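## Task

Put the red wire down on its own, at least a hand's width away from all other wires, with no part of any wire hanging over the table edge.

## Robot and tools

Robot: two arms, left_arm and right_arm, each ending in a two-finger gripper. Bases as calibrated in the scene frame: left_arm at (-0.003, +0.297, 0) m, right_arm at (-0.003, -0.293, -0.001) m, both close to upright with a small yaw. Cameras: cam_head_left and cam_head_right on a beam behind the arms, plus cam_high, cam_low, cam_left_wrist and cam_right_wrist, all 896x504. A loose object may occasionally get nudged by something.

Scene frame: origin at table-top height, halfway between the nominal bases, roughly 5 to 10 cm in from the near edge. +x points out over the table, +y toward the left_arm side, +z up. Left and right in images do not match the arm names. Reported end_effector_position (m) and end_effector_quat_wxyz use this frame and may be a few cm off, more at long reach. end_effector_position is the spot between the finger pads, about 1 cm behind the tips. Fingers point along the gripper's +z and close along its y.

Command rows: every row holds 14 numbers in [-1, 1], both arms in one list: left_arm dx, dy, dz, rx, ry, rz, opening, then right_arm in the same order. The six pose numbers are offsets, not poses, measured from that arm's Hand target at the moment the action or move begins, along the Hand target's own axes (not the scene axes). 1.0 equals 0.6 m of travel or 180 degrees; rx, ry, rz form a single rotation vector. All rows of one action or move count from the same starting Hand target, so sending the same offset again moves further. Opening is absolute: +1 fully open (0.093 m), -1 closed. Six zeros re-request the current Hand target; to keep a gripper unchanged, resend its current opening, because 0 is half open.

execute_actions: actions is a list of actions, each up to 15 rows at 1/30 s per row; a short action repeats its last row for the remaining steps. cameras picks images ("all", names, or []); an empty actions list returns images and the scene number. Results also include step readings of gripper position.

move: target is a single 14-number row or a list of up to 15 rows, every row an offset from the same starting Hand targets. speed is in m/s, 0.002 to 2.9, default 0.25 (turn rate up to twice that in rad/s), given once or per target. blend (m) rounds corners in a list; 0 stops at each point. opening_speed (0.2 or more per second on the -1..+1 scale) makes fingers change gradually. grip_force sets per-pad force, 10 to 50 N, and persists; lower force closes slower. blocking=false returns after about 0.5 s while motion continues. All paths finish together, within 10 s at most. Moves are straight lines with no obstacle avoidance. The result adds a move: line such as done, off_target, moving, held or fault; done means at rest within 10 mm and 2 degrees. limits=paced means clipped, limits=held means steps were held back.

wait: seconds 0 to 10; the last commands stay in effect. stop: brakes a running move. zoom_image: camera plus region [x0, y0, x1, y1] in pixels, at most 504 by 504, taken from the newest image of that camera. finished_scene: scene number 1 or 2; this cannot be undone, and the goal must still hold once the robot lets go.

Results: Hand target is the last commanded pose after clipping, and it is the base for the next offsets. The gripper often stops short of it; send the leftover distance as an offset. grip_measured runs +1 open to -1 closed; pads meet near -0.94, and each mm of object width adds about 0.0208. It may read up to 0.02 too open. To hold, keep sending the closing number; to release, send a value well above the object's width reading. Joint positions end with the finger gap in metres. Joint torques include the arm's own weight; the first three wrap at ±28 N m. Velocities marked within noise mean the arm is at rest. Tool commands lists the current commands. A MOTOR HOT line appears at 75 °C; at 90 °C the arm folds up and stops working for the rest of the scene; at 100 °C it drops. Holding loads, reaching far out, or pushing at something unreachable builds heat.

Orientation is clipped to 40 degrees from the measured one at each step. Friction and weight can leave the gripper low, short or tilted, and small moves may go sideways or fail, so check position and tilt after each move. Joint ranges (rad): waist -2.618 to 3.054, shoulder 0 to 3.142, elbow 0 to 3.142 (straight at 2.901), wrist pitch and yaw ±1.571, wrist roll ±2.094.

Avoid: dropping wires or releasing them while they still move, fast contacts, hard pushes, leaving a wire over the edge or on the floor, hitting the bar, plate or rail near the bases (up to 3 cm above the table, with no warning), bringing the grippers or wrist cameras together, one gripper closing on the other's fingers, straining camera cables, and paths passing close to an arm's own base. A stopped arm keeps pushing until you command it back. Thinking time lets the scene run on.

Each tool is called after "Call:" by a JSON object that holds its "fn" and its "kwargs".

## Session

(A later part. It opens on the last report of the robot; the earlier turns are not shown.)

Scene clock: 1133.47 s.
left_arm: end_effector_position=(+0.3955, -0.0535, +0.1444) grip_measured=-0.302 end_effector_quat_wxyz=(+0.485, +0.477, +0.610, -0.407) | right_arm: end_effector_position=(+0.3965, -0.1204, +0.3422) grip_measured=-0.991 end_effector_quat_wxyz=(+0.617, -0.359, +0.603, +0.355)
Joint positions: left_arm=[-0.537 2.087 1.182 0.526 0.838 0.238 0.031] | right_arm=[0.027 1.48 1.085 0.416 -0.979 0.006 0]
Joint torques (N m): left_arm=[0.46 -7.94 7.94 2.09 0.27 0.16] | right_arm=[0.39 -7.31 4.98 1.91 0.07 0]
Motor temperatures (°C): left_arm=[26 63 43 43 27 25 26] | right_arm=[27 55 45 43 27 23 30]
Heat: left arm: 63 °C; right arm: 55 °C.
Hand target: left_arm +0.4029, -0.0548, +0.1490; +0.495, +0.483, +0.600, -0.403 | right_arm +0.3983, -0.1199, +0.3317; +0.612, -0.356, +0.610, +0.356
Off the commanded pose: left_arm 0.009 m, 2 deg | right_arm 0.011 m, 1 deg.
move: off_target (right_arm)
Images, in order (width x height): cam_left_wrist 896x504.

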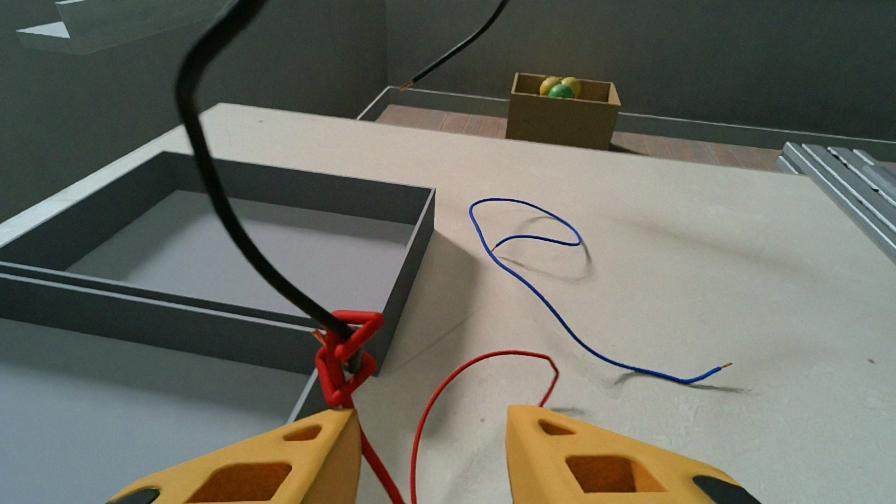

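Call:
{"fn": "move", "kwargs": {"target": [[0,0,0.015,0,0,0,-1,0,0,0,0,0,0,-1]], "opening_speed": 1, "cameras": ["cam_left_wrist","cam_low"]}}

Call:
{"fn": "zoom_image", "kwargs": {"camera": "cam_left_wrist", "region": [280, 280, 560, 504]}}

Scene clock: 1138.17 s.
left_arm: end_effector_position=(+0.4006, -0.0562, +0.1434) grip_measured=-0.972 end_effector_quat_wxyz=(+0.486, +0.477, +0.609, -0.406) | right_arm: end_effector_position=(+0.3965, -0.1204, +0.3422) grip_measured=-0.991 end_effector_quat_wxyz=(+0.617, -0.359, +0.603, +0.355)
Joint positions: left_arm=[-0.537 2.108 1.208 0.526 0.838 0.238 0] | right_arm=[0.027 1.48 1.085 0.416 -0.979 0.006 0]
Joint torques (N m): left_arm=[-0.87 -7.99 7.97 2.14 0.11 0.09] | right_arm=[0.46 -7.31 5.24 1.92 0.09 0.07]
Motor temperatures (°C): left_arm=[26 63 44 43 27 25 26] | right_arm=[27 54 45 43 27 23 30]
Heat: left arm: 63 °C; right arm: 54 °C.
Hand target: left_arm +0.4048, -0.0635, +0.1475; +0.495, +0.483, +0.600, -0.403 | right_arm +0.3983, -0.1199, +0.3317; +0.612, -0.356, +0.610, +0.356
Off the commanded pose: left_arm 0.009 m, 2 deg | right_arm 0.011 m, 1 deg.
move: off_target (right_arm)
Images, in order (width x height): cam_low 896x504, cam_left_wrist 896x504.

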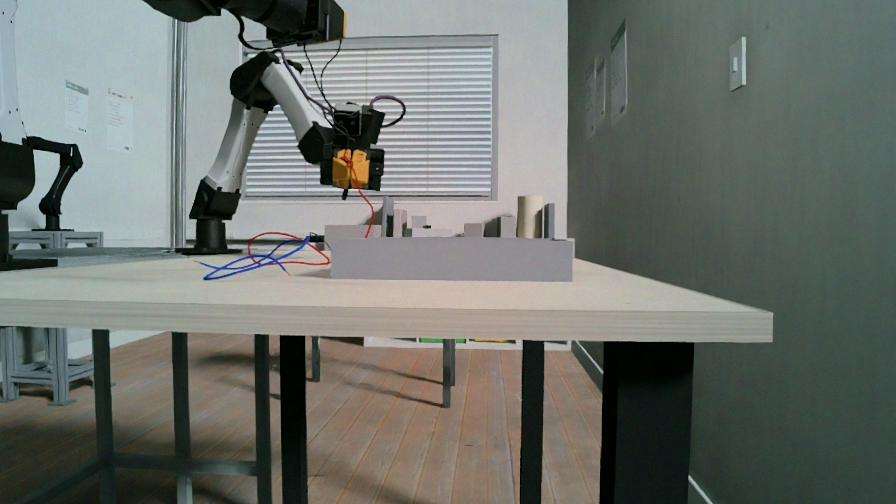

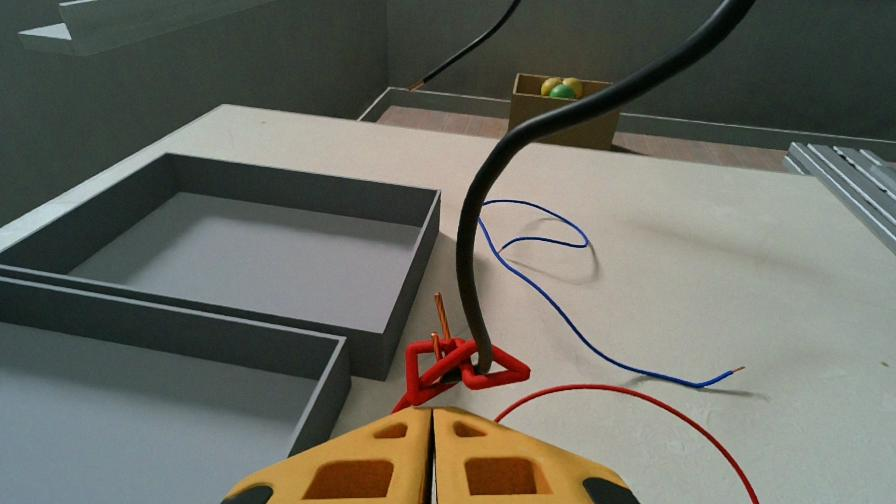

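Scaled by 1.800 from the camera's 896x504 image, which has a finer 1280x720 frame.

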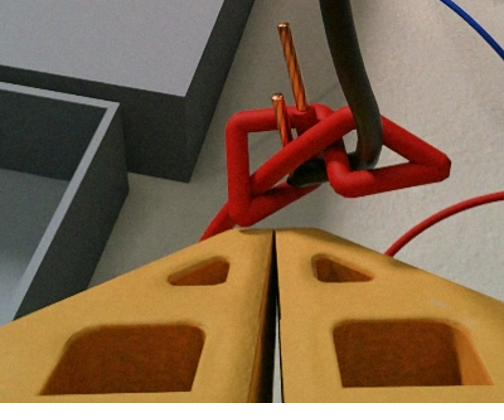

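Call:
{"fn": "move", "kwargs": {"target": [[0,-0.01,0,0,0,0,-0.1,0,0,0,0,0,0,-1],[-0.01,-0.01,0.05,0,0,0,-0.1,0,0,0,0,0,0,-1]], "cameras": ["cam_left_wrist"]}}

Scene clock: 1143.60 s.
left_arm: end_effector_position=(+0.4005, -0.0882, +0.1447) grip_measured=-0.102 end_effector_quat_wxyz=(+0.490, +0.484, +0.602, -0.403) | right_arm: end_effector_position=(+0.3965, -0.1204, +0.3422) grip_measured=-0.991 end_effector_quat_wxyz=(+0.617, -0.359, +0.603, +0.355)
Joint positions: left_arm=[-0.6 2.161 1.287 0.525 0.784 0.226 0.04] | right_arm=[0.027 1.48 1.085 0.416 -0.979 0.006 0]
Joint torques (N m): left_arm=[-0.76 -8.43 8.06 2.14 0.06 -0.11] | right_arm=[0.49 -7.47 5.31 1.91 0.09 0.06]
Motor temperatures (°C): left_arm=[26 63 43 42 27 25 26] | right_arm=[27 54 44 42 27 23 30]
Heat: left arm: 63 °C; right arm: 54 °C.
Hand target: left_arm +0.4052, -0.0947, +0.1477; +0.495, +0.483, +0.600, -0.403 | right_arm +0.3983, -0.1199, +0.3317; +0.612, -0.356, +0.610, +0.356
Off the commanded pose: left_arm 0.009 m, 1 deg | right_arm 0.011 m, 1 deg.
move: off_target (right_arm)
Images, in order (width x height): cam_left_wrist 896x504.

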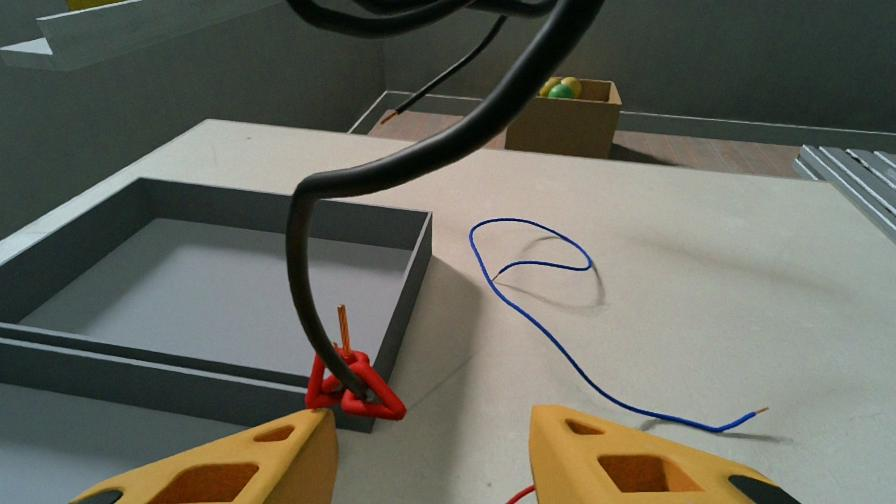

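Call:
{"fn": "move", "kwargs": {"target": [[0,0,-0.025,0,0,0,-0.1,0,0,0,0,0,0,-1],[0,0.05,-0.015,0,0,0,-0.1,0,0,0,0,0,0,-1],[-0.01,0.05,0.04,0,0,0,-0.1,0,0,0,0,0,0,-1]], "cameras": ["cam_left_wrist"]}}

Scene clock: 1148.80 s.
left_arm: end_effector_position=(+0.4340, -0.1077, +0.1462) grip_measured=-0.102 end_effector_quat_wxyz=(+0.489, +0.485, +0.602, -0.404) | right_arm: end_effector_position=(+0.3965, -0.1204, +0.3422) grip_measured=-0.991 end_effector_quat_wxyz=(+0.617, -0.359, +0.603, +0.355)
Joint positions: left_arm=[-0.597 2.286 1.506 0.427 0.791 0.228 0.04] | right_arm=[0.027 1.48 1.085 0.416 -0.979 0.006 0]
Joint torques (N m): left_arm=[-0.4 -9.44 8.36 2.12 0.07 -0.11] | right_arm=[0.38 -7.54 5.24 1.93 0.06 0.11]
Motor temperatures (°C): left_arm=[26 63 43 42 27 25 26] | right_arm=[27 53 44 42 27 23 30]
Heat: left arm: 63 °C; right arm: 53 °C.
Hand target: left_arm +0.4398, -0.1124, +0.1491; +0.495, +0.483, +0.600, -0.403 | right_arm +0.3983, -0.1199, +0.3317; +0.612, -0.356, +0.610, +0.356
Off the commanded pose: left_arm 0.008 m, 1 deg | right_arm 0.011 m, 1 deg.
move: off_target (right_arm)
Images, in order (width x height): cam_left_wrist 896x504.

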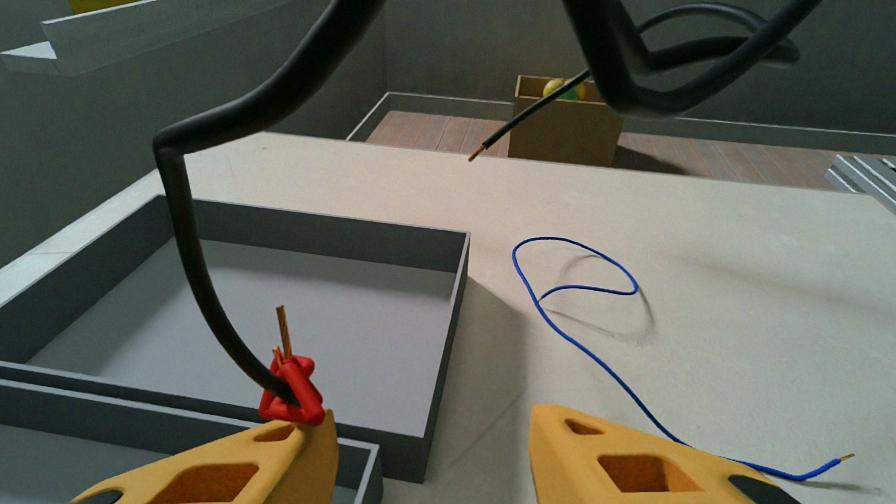

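Call:
{"fn": "move", "kwargs": {"target": [[0,0,-0.06,0,0,0,-0.1,0,0,0,0,0,0,-1],[0.03,0.07,-0.05,0,0,0,-0.1,0,0,0,0,0,0,-1]], "cameras": ["cam_left_wrist"]}}

Scene clock: 1153.10 s.
left_arm: end_effector_position=(+0.4719, -0.0654, +0.1338) grip_measured=-0.102 end_effector_quat_wxyz=(+0.488, +0.473, +0.612, -0.404) | right_arm: end_effector_position=(+0.3965, -0.1204, +0.3422) grip_measured=-0.991 end_effector_quat_wxyz=(+0.617, -0.359, +0.603, +0.355)
Joint positions: left_arm=[-0.487 2.34 1.566 0.383 0.874 0.258 0.04] | right_arm=[0.027 1.48 1.085 0.416 -0.979 0.006 0]
Joint torques (N m): left_arm=[-0.69 -9.78 8.25 2.04 0.26 0.16] | right_arm=[0.29 -7.51 5.05 1.91 0.05 0.09]
Motor temperatures (°C): left_arm=[26 63 43 42 27 25 26] | right_arm=[27 53 44 42 27 23 30]
Heat: left arm: 63 °C; right arm: 53 °C.
Hand target: left_arm +0.4739, -0.0717, +0.1367; +0.495, +0.483, +0.600, -0.403 | right_arm +0.3983, -0.1199, +0.3317; +0.612, -0.356, +0.610, +0.356
Off the commanded pose: left_arm 0.007 m, 2 deg | right_arm 0.011 m, 1 deg.
move: off_target (right_arm)
Images, in order (width x height): cam_left_wrist 896x504.

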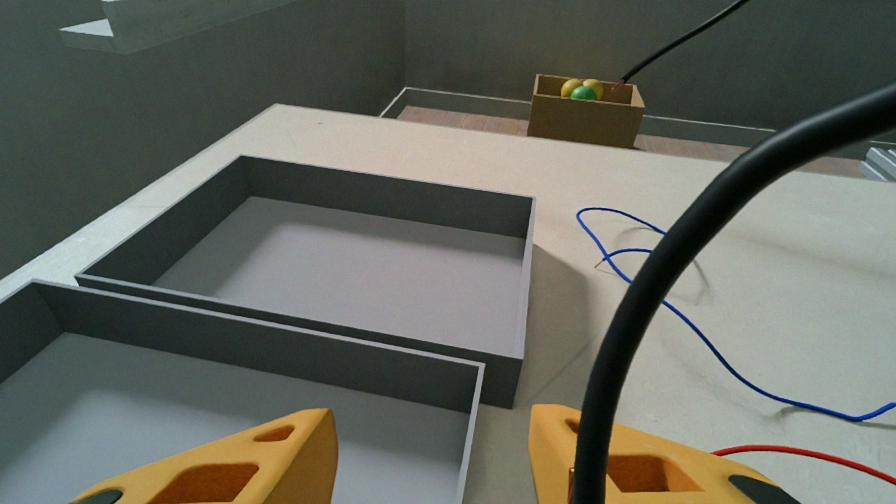

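Call:
{"fn": "wait", "kwargs": {"seconds": 0, "cameras": ["cam_high","cam_low"]}}

Call:
{"fn": "zoom_image", "kwargs": {"camera": "cam_low", "region": [300, 60, 440, 280]}}

Call:
{"fn": "zoom_image", "kwargs": {"camera": "cam_high", "region": [330, 190, 530, 340]}}

Scene clock: 1157.03 s.
left_arm: end_effector_position=(+0.4719, -0.0654, +0.1337) grip_measured=-0.102 end_effector_quat_wxyz=(+0.488, +0.473, +0.612, -0.404) | right_arm: end_effector_position=(+0.3965, -0.1204, +0.3422) grip_measured=-0.991 end_effector_quat_wxyz=(+0.617, -0.359, +0.603, +0.355)
Joint positions: left_arm=[-0.487 2.34 1.566 0.383 0.874 0.258 0.04] | right_arm=[0.027 1.48 1.085 0.416 -0.979 0.006 0]
Joint torques (N m): left_arm=[-0.61 -9.74 8.2 2.04 0.27 0.16] | right_arm=[0.68 -7.36 5.24 1.93 -0.01 0.1]
Motor temperatures (°C): left_arm=[26 64 43 43 27 25 26] | right_arm=[27 53 44 42 27 23 30]
Heat: left arm: 64 °C; right arm: 53 °C.
Hand target: left_arm +0.4739, -0.0717, +0.1367; +0.495, +0.483, +0.600, -0.403 | right_arm +0.3983, -0.1199, +0.3317; +0.612, -0.356, +0.610, +0.356
Tool commands: left_gripper/opening=-0.1 right_gripper/opening=-1.0
Off the commanded pose: left_arm 0.007 m, 2 deg | right_arm 0.011 m, 1 deg.
Images, in order (width x height): cam_high 896x504, cam_low 896x504.

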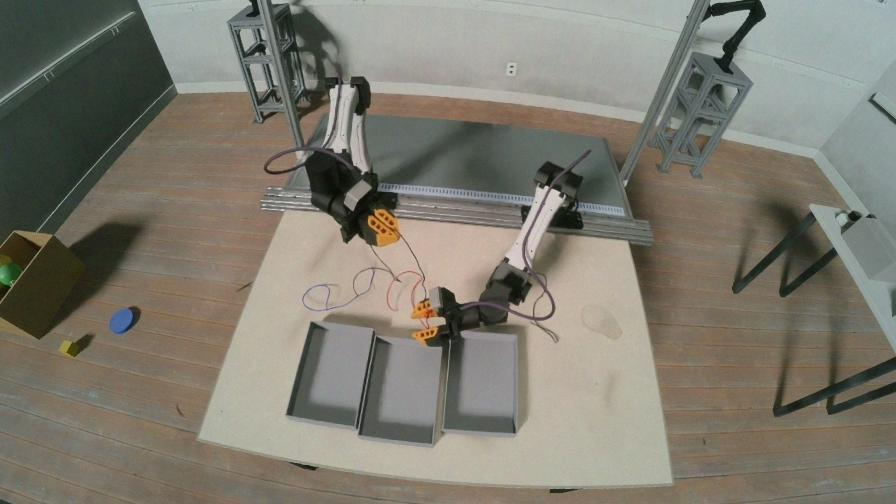

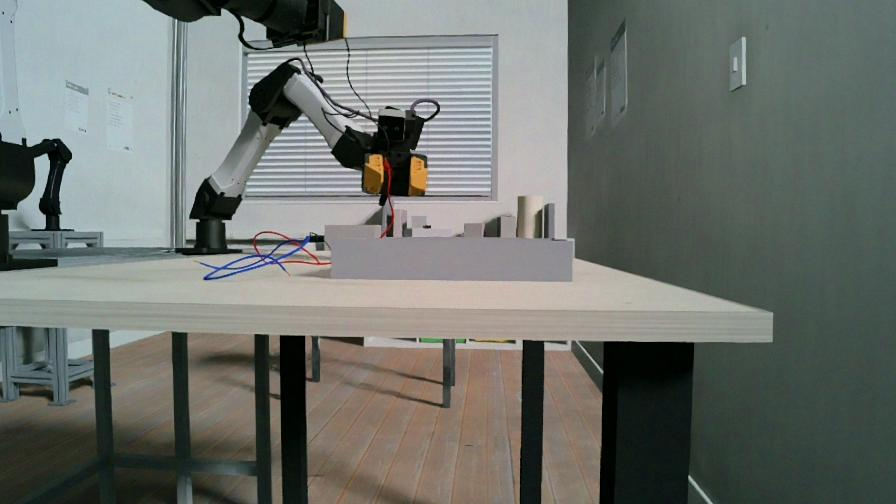

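Scaled by 2.291 from the camera's 896x504 image, which has a finer 1280x720 frame.

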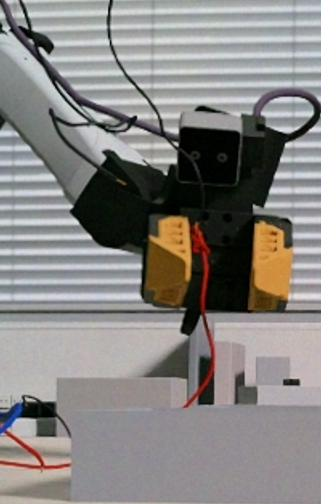

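Scaled by 2.520 from the camera's 896x504 image, which has a finer 1280x720 frame.

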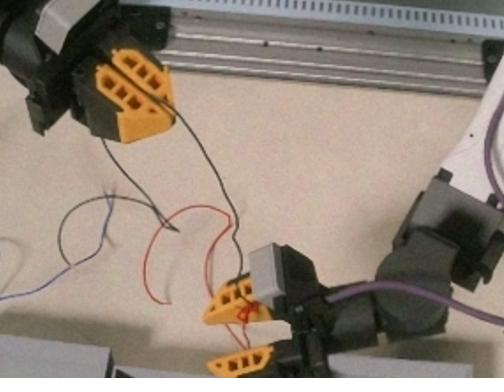

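Call:
{"fn": "move", "kwargs": {"target": [[-0.02,0,-0.02,0,0,0,-1,0,0,0,0,0,0,-1]], "opening_speed": 0.7, "cameras": ["cam_left_wrist","cam_high","cam_low"]}}

Call:
{"fn": "zoom_image", "kwargs": {"camera": "cam_low", "region": [300, 60, 440, 280]}}

Call:
{"fn": "zoom_image", "kwargs": {"camera": "cam_high", "region": [330, 190, 530, 340]}}

Scene clock: 1163.70 s.
left_arm: end_effector_position=(+0.4690, -0.0632, +0.1280) grip_measured=-0.891 end_effector_quat_wxyz=(+0.475, +0.474, +0.618, -0.409) | right_arm: end_effector_position=(+0.3965, -0.1204, +0.3422) grip_measured=-0.991 end_effector_quat_wxyz=(+0.617, -0.359, +0.603, +0.355)
Joint positions: left_arm=[-0.483 2.34 1.566 0.346 0.888 0.268 0.002] | right_arm=[0.027 1.48 1.085 0.416 -0.979 0.006 0]
Joint torques (N m): left_arm=[0.21 -13.18 7.04 2.02 0.27 0.15] | right_arm=[0.61 -7.31 5.12 1.93 0.02 0.08]
Motor temperatures (°C): left_arm=[26 66 43 43 27 25 26] | right_arm=[27 53 44 42 27 23 30]
Heat: left arm: 66 °C; right arm: 53 °C.
Hand target: left_arm +0.4719, -0.0623, +0.1507; +0.495, +0.483, +0.600, -0.403 | right_arm +0.3983, -0.1199, +0.3317; +0.612, -0.356, +0.610, +0.356
Off the commanded pose: left_arm 0.023 m, 3 deg | right_arm 0.011 m, 1 deg.
move: off_target (left_arm, right_arm)
Images, in order (width x height): cam_high 896x504, cam_low 896x504, cam_left_wrist 896x504.

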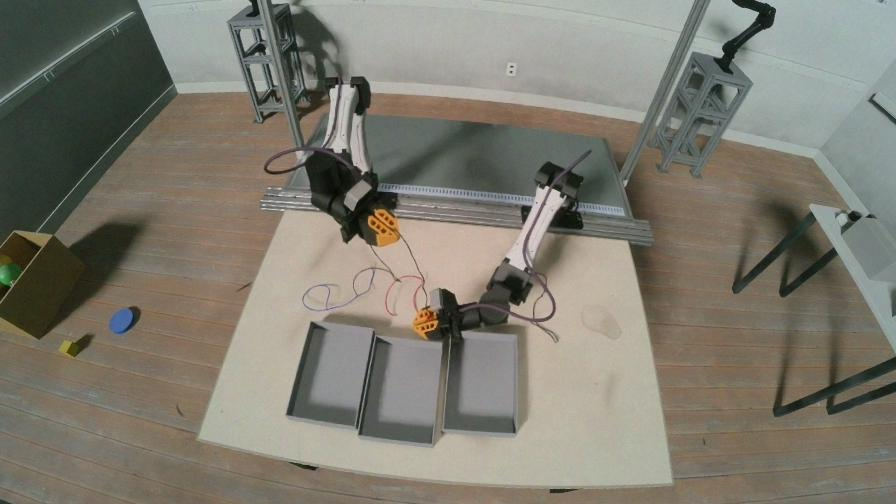

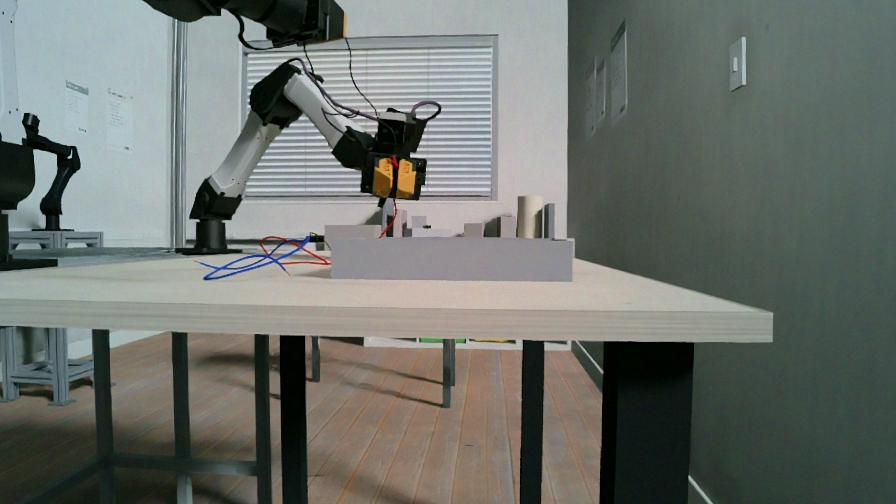

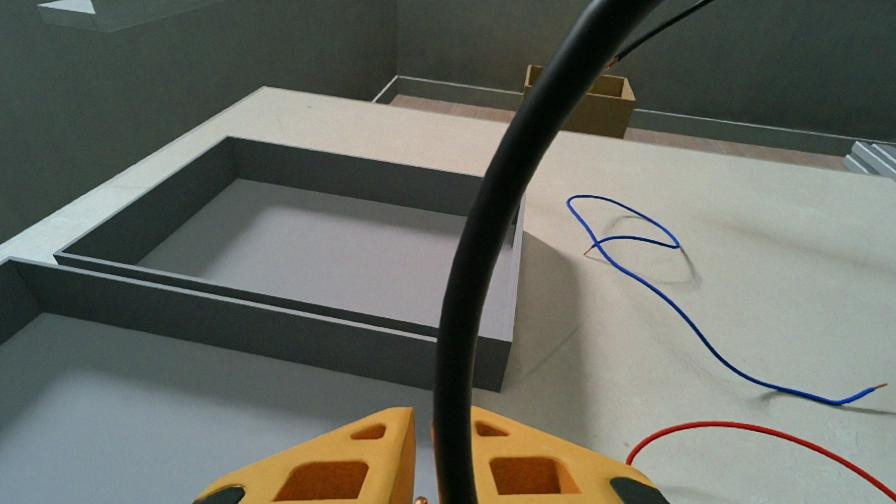

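Scaled by 2.291 from the camera's 896x504 image, which has a finer 1280x720 frame.

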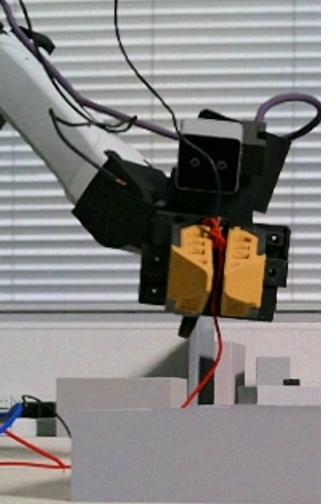

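Scaled by 2.520 from the camera's 896x504 image, which has a finer 1280x720 frame.

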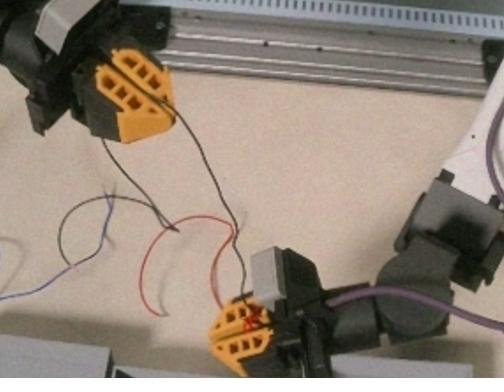

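Call:
{"fn": "move", "kwargs": {"target": [0,0,0,0,0,0,-1,-0.03,0.122,-0.187,0,0,0,-1], "speed": 0.15, "cameras": ["cam_left_wrist","cam_high","cam_low"]}}

Call:
{"fn": "zoom_image", "kwargs": {"camera": "cam_high", "region": [310, 170, 530, 340]}}

Scene clock: 1170.93 s.
left_arm: end_effector_position=(+0.4495, -0.0780, +0.1506) grip_measured=-0.925 end_effector_quat_wxyz=(+0.484, +0.504, +0.568, -0.434) | right_arm: end_effector_position=(+0.2966, -0.1831, +0.3282) grip_measured=-0.991 end_effector_quat_wxyz=(+0.587, -0.316, +0.650, +0.366)
Joint positions: left_arm=[-0.508 2.321 1.566 0.392 0.968 0.279 0.001] | right_arm=[-0.207 1.046 0.814 0.118 -1.161 0.002 0]
Joint torques (N m): left_arm=[2.43 -12.03 6.49 1.51 -0.52 0.03] | right_arm=[-1.22 -7.92 6.83 2.26 -0.6 -0.02]
Motor temperatures (°C): left_arm=[26 70 43 42 27 25 27] | right_arm=[27 53 43 42 27 23 30]
Heat: left arm: 70 °C; right arm: 53 °C.
Hand target: left_arm +0.4720, -0.0622, +0.1508; +0.495, +0.483, +0.600, -0.403 | right_arm +0.2793, -0.1815, +0.3492; +0.612, -0.356, +0.610, +0.356
Off the commanded pose: left_arm 0.027 m, 6 deg | right_arm 0.027 m, 7 deg.
move: off_target (left_arm, right_arm)
Images, in order (width x height): cam_high 896x504, cam_low 896x504, cam_left_wrist 896x504.

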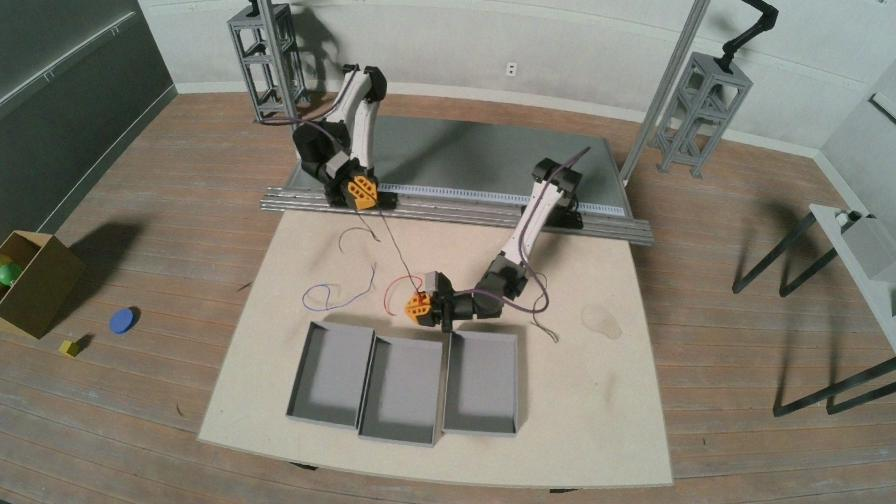

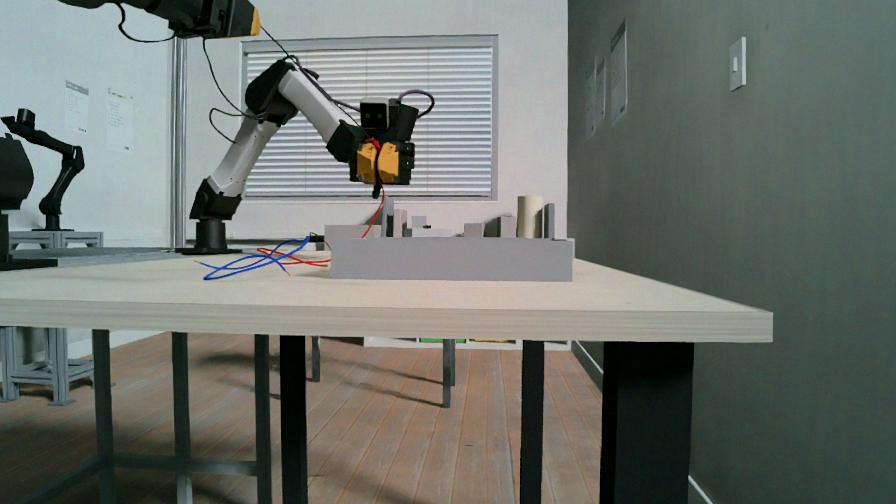

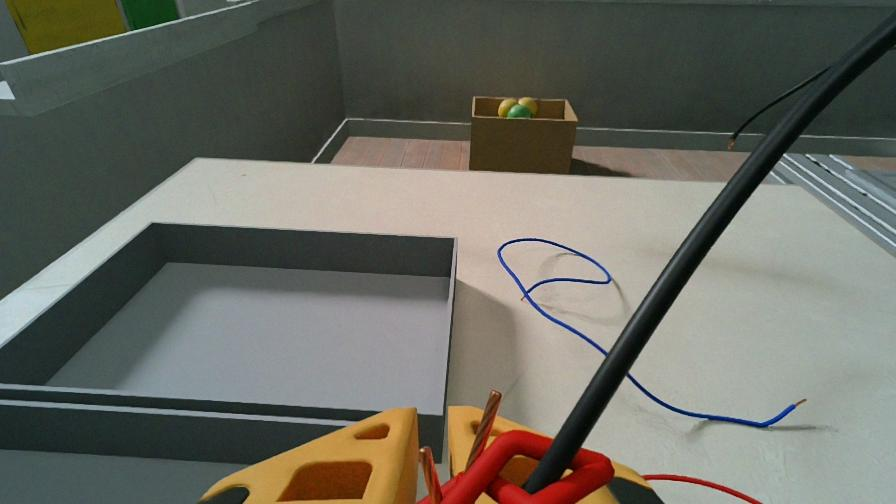

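Scaled by 2.291 from the camera's 896x504 image, which has a finer 1280x720 frame.

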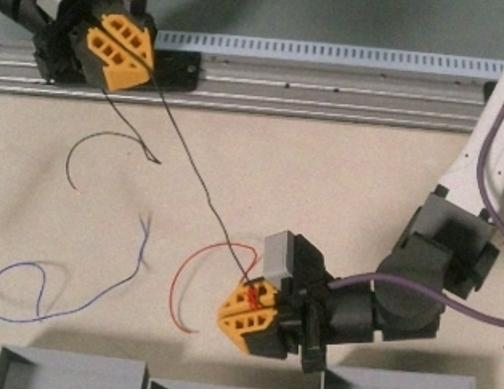

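Call:
{"fn": "move", "kwargs": {"target": [0,0,0,0,0,0,-1,-0.1,0.03,-0.114,0,0,0,-1], "speed": 0.2, "cameras": ["cam_left_wrist","cam_high"]}}

Call:
{"fn": "zoom_image", "kwargs": {"camera": "cam_left_wrist", "region": [350, 300, 630, 504]}}

Scene clock: 1175.13 s.
left_arm: end_effector_position=(+0.4176, -0.0976, +0.1993) grip_measured=-0.968 end_effector_quat_wxyz=(+0.517, +0.544, +0.484, -0.450) | right_arm: end_effector_position=(+0.2549, -0.2352, +0.3603) grip_measured=-0.991 end_effector_quat_wxyz=(+0.574, -0.272, +0.668, +0.388)
Joint positions: left_arm=[-0.554 2.257 1.55 0.495 1.045 0.287 0] | right_arm=[-0.514 0.963 0.964 -0.319 -1.435 -0.106 0]
Joint torques (N m): left_arm=[6.53 -8.77 3.29 0.72 -1.27 -0.11] | right_arm=[-3.37 -6.15 12.3 2.25 -1.36 -0.12]
Motor temperatures (°C): left_arm=[26 71 42 41 28 25 27] | right_arm=[27 53 44 43 27 23 30]
Heat: left arm: 71 °C; right arm: 53 °C.
Hand target: left_arm +0.4719, -0.0623, +0.1506; +0.495, +0.483, +0.600, -0.403 | right_arm +0.2298, -0.2321, +0.4089; +0.612, -0.356, +0.610, +0.356
Off the commanded pose: left_arm 0.081 m, 16 deg | right_arm 0.055 m, 13 deg.
move: off_target (left_arm, right_arm)
Images, in order (width x height): cam_high 896x504, cam_left_wrist 896x504.

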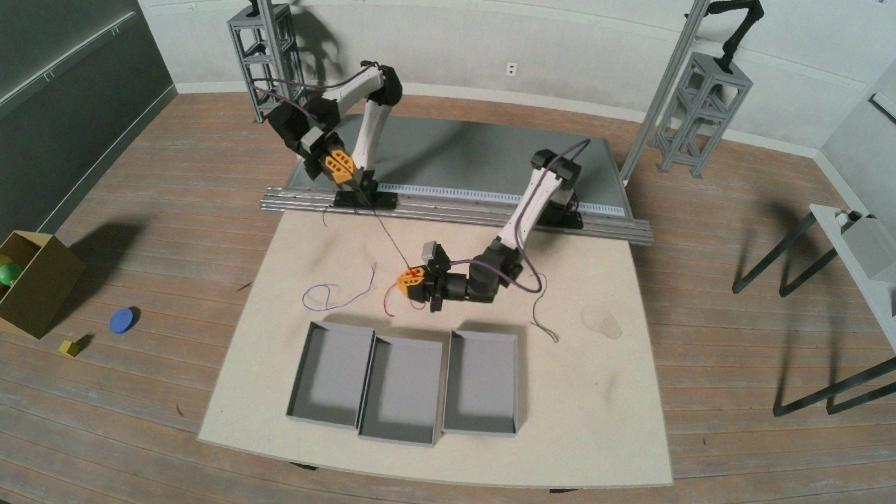

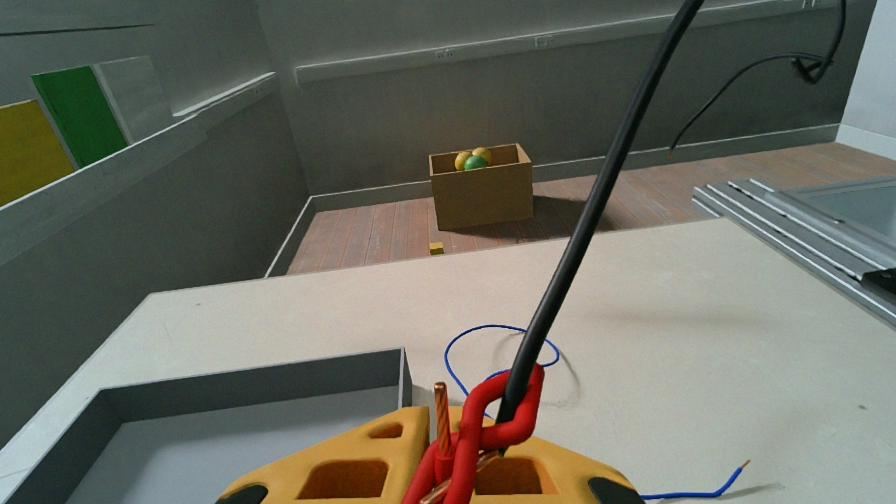

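Scaled by 1.800 from the camera's 896x504 image, which has a finer 1280x720 frame.

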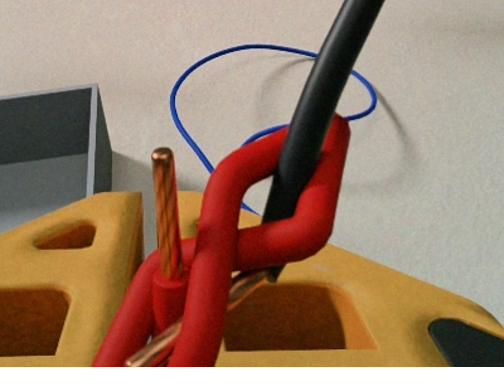

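Call:
{"fn": "move", "kwargs": {"target": [0,0,0,0,0,0,-1,-0.07,-0.005,-0.09,0,0,0,-1], "speed": 0.2, "cameras": ["cam_left_wrist","cam_high"]}}

Call:
{"fn": "zoom_image", "kwargs": {"camera": "cam_left_wrist", "region": [350, 300, 630, 504]}}

Scene clock: 1180.73 s.
left_arm: end_effector_position=(+0.4681, -0.0566, +0.1405) grip_measured=-0.969 end_effector_quat_wxyz=(+0.483, +0.479, +0.609, -0.408) | right_arm: end_effector_position=(+0.2081, -0.2798, +0.4486) grip_measured=-0.991 end_effector_quat_wxyz=(+0.664, -0.243, +0.664, +0.244)
Joint positions: left_arm=[-0.471 2.309 1.552 0.345 0.904 0.282 0] | right_arm=[-0.904 0.867 1.248 -0.551 -1.553 -0.167 0]
Joint torques (N m): left_arm=[-0.79 -10.8 8.17 2.04 0.12 0.01] | right_arm=[-0.51 -0.05 6.22 1.5 -0.24 0.16]
Motor temperatures (°C): left_arm=[27 69 42 40 28 25 27] | right_arm=[27 52 46 43 27 23 30]
Heat: left arm: 69 °C; right arm: 52 °C.
Hand target: left_arm +0.4719, -0.0623, +0.1507; +0.495, +0.483, +0.600, -0.403 | right_arm +0.2056, -0.2807, +0.4508; +0.612, -0.356, +0.610, +0.356
Off the commanded pose: left_arm 0.012 m, 2 deg | right_arm 0.003 m, 20 deg.
joint sent to its limit (right arm) — joint 5 (wrist yaw), lower limit. The joint targets are off in orientation, not in position.
move: off_target (left_arm, right_arm)
Images, in order (width x height): cam_high 896x504, cam_left_wrist 896x504.

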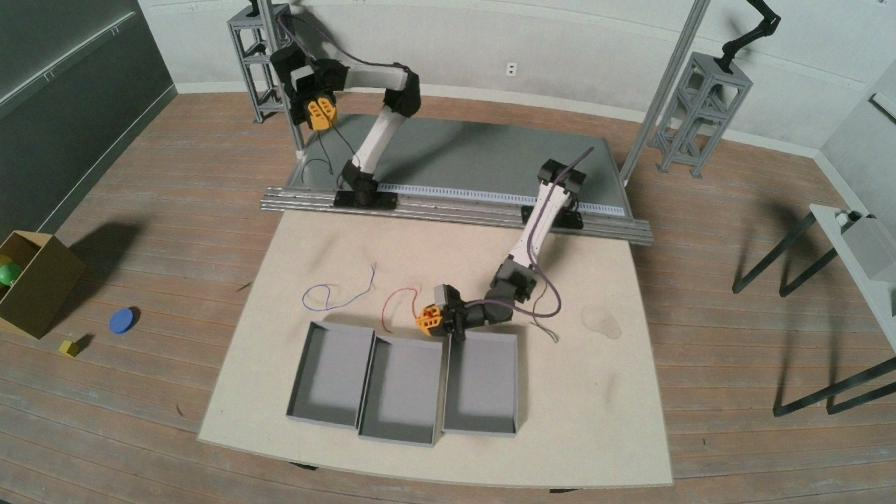

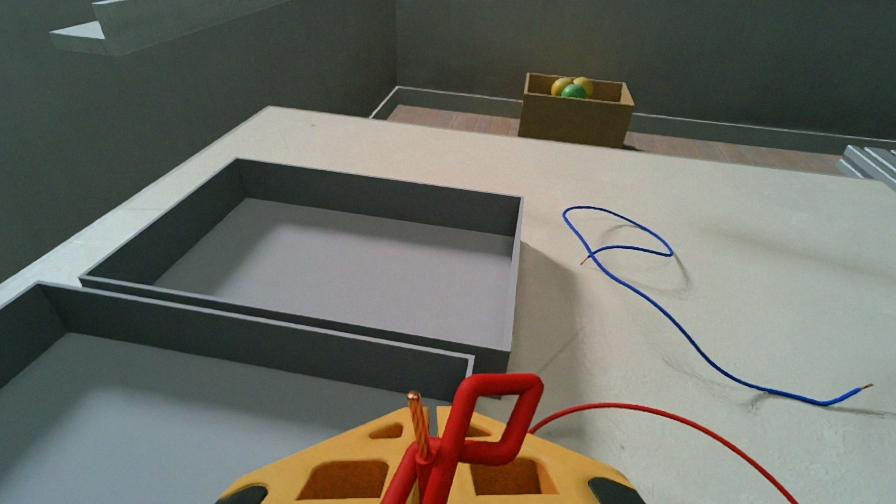

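Scaled by 1.800 from the camera's 896x504 image, which has a finer 1280x720 frame.

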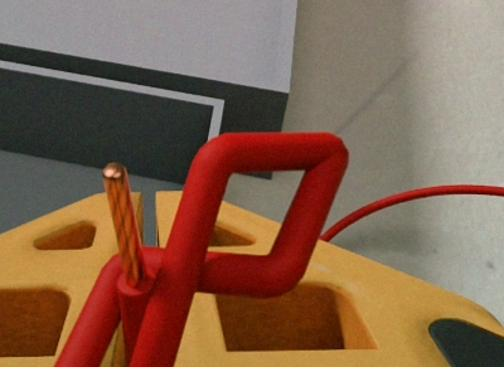

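Call:
{"fn": "move", "kwargs": {"target": [-0.43,-0.11,-0.14,0,0,0,-1,0,0,0,0,0,0,-1], "cameras": ["cam_high","cam_low","cam_head_left"]}}

Scene clock: 1197.30 s.
left_arm: end_effector_position=(+0.4049, -0.0392, +0.4074) grip_measured=-0.969 end_effector_quat_wxyz=(+0.480, +0.474, +0.613, -0.410) | right_arm: end_effector_position=(+0.2081, -0.2798, +0.4486) grip_measured=-0.991 end_effector_quat_wxyz=(+0.664, -0.243, +0.664, +0.244)
Joint positions: left_arm=[-0.515 2.004 2.168 -0.558 0.861 0.243 0] | right_arm=[-0.904 0.867 1.248 -0.551 -1.553 -0.167 0]
Joint torques (N m): left_arm=[-0.88 -9.22 8.34 2.06 0.11 0.15] | right_arm=[-0.61 0.03 6.06 1.43 -0.37 0.13]
Motor temperatures (°C): left_arm=[27 69 44 41 28 25 27] | right_arm=[27 49 46 41 27 23 30]
Heat: left arm: 69 °C; right arm: 49 °C.
Hand target: left_arm +0.4015, -0.0420, +0.4202; +0.495, +0.483, +0.600, -0.403 | right_arm +0.2056, -0.2807, +0.4508; +0.612, -0.356, +0.610, +0.356
Off the commanded pose: left_arm 0.014 m, 3 deg | right_arm 0.003 m, 20 deg.
joint sent to its limit (right arm) — joint 5 (wrist yaw), lower limit. The joint targets are off in orientation, not in position.
move: off_target (left_arm, right_arm)
Images, in order (width x height): cam_head_left 896x504, cam_high 896x504, cam_low 896x504.

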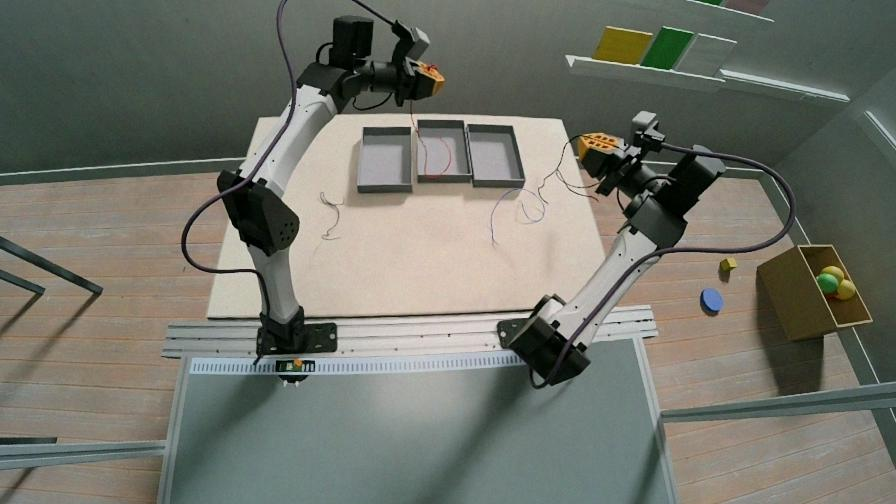

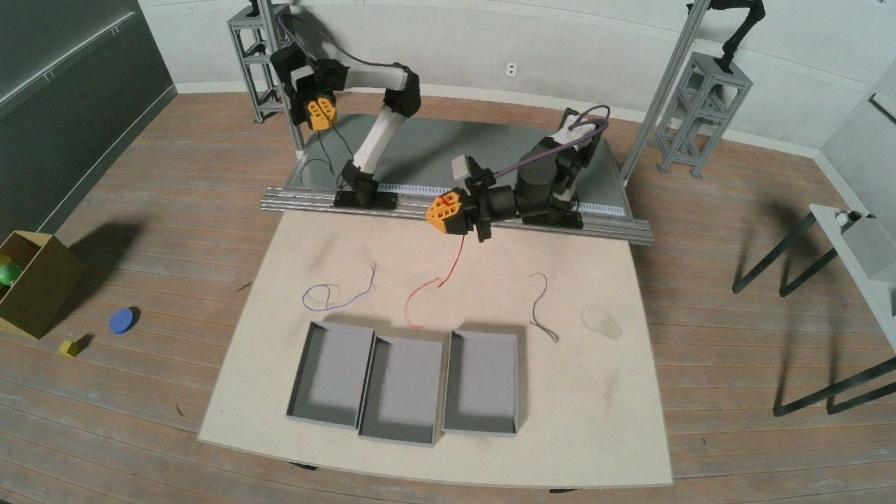

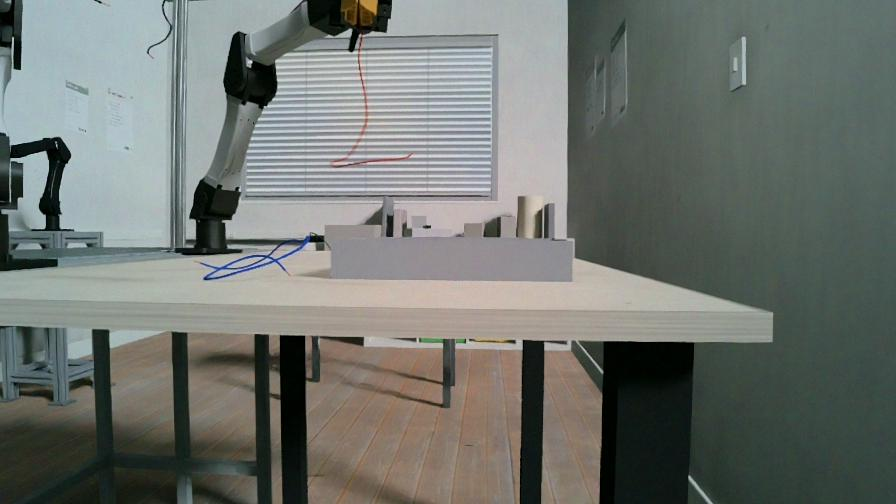

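Call:
{"fn": "move", "kwargs": {"target": [[0.037,-0.164,-0.1885,0,0,0,-1,0,0,0,0,0,0,-1],[0.318,-0.211,-0.146,0,0,0,-1,0,0,0,0,0,0,-1]], "blend": [0.03,0], "cameras": ["cam_high","cam_low"]}}

Scene clock: 1206.70 s.
left_arm: end_effector_position=(+0.2543, +0.0522, +0.2412) grip_measured=-0.969 end_effector_quat_wxyz=(+0.482, +0.480, +0.612, -0.405) | right_arm: end_effector_position=(+0.2081, -0.2798, +0.4486) grip_measured=-0.991 end_effector_quat_wxyz=(+0.664, -0.243, +0.664, +0.244)
Joint positions: left_arm=[-0.442 1.26 0.751 0.068 0.925 0.311 0] | right_arm=[-0.904 0.867 1.248 -0.551 -1.553 -0.167 0]
Joint torques (N m): left_arm=[-0.96 -5.07 5.85 2.32 0.16 -0.13] | right_arm=[-0.46 -0.09 6.12 1.42 -0.25 0.11]
Motor temperatures (°C): left_arm=[26 68 44 42 28 25 27] | right_arm=[27 48 45 40 27 23 30]
Heat: left arm: 68 °C; right arm: 48 °C.
Hand target: left_arm +0.2515, +0.0502, +0.2497; +0.495, +0.483, +0.600, -0.403 | right_arm +0.2056, -0.2807, +0.4508; +0.612, -0.356, +0.610, +0.356
Off the commanded pose: left_arm 0.009 m, 2 deg | right_arm 0.003 m, 20 deg.
joint sent to its limit (right arm) — joint 5 (wrist yaw), lower limit. The joint targets are off in orientation, not in position.
move: off_target (right_arm)
Images, in order (width x height): cam_high 896x504, cam_low 896x504.

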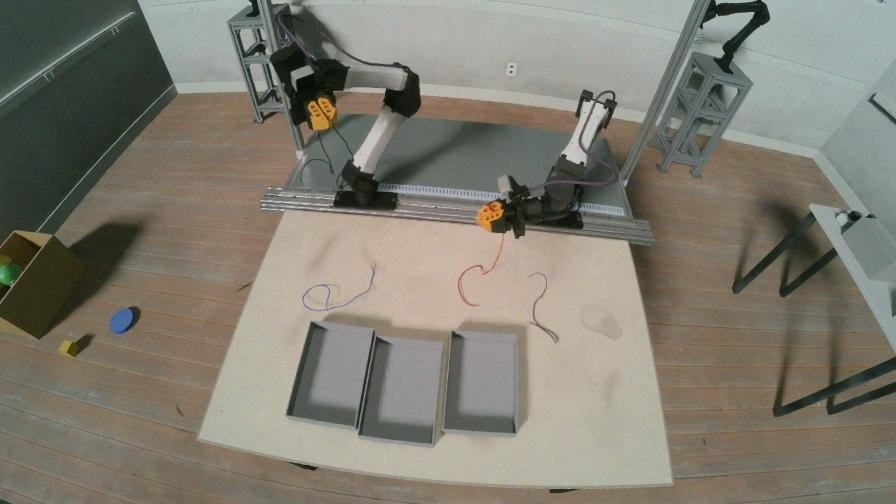

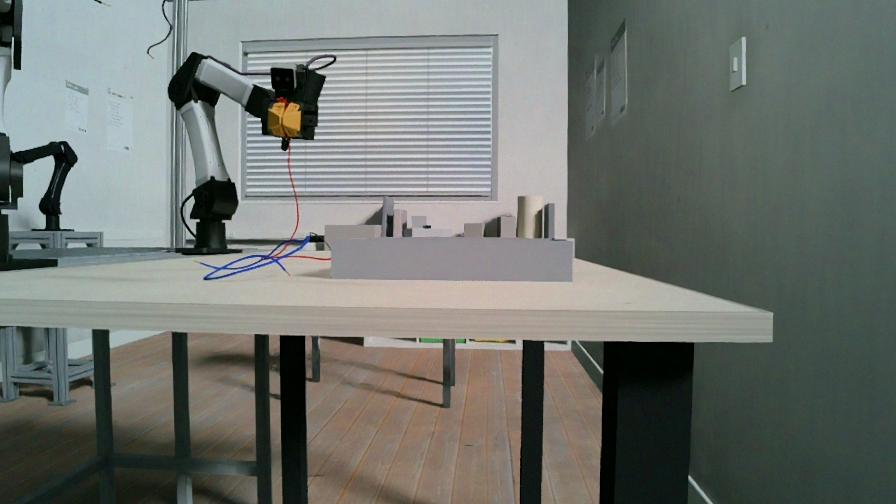

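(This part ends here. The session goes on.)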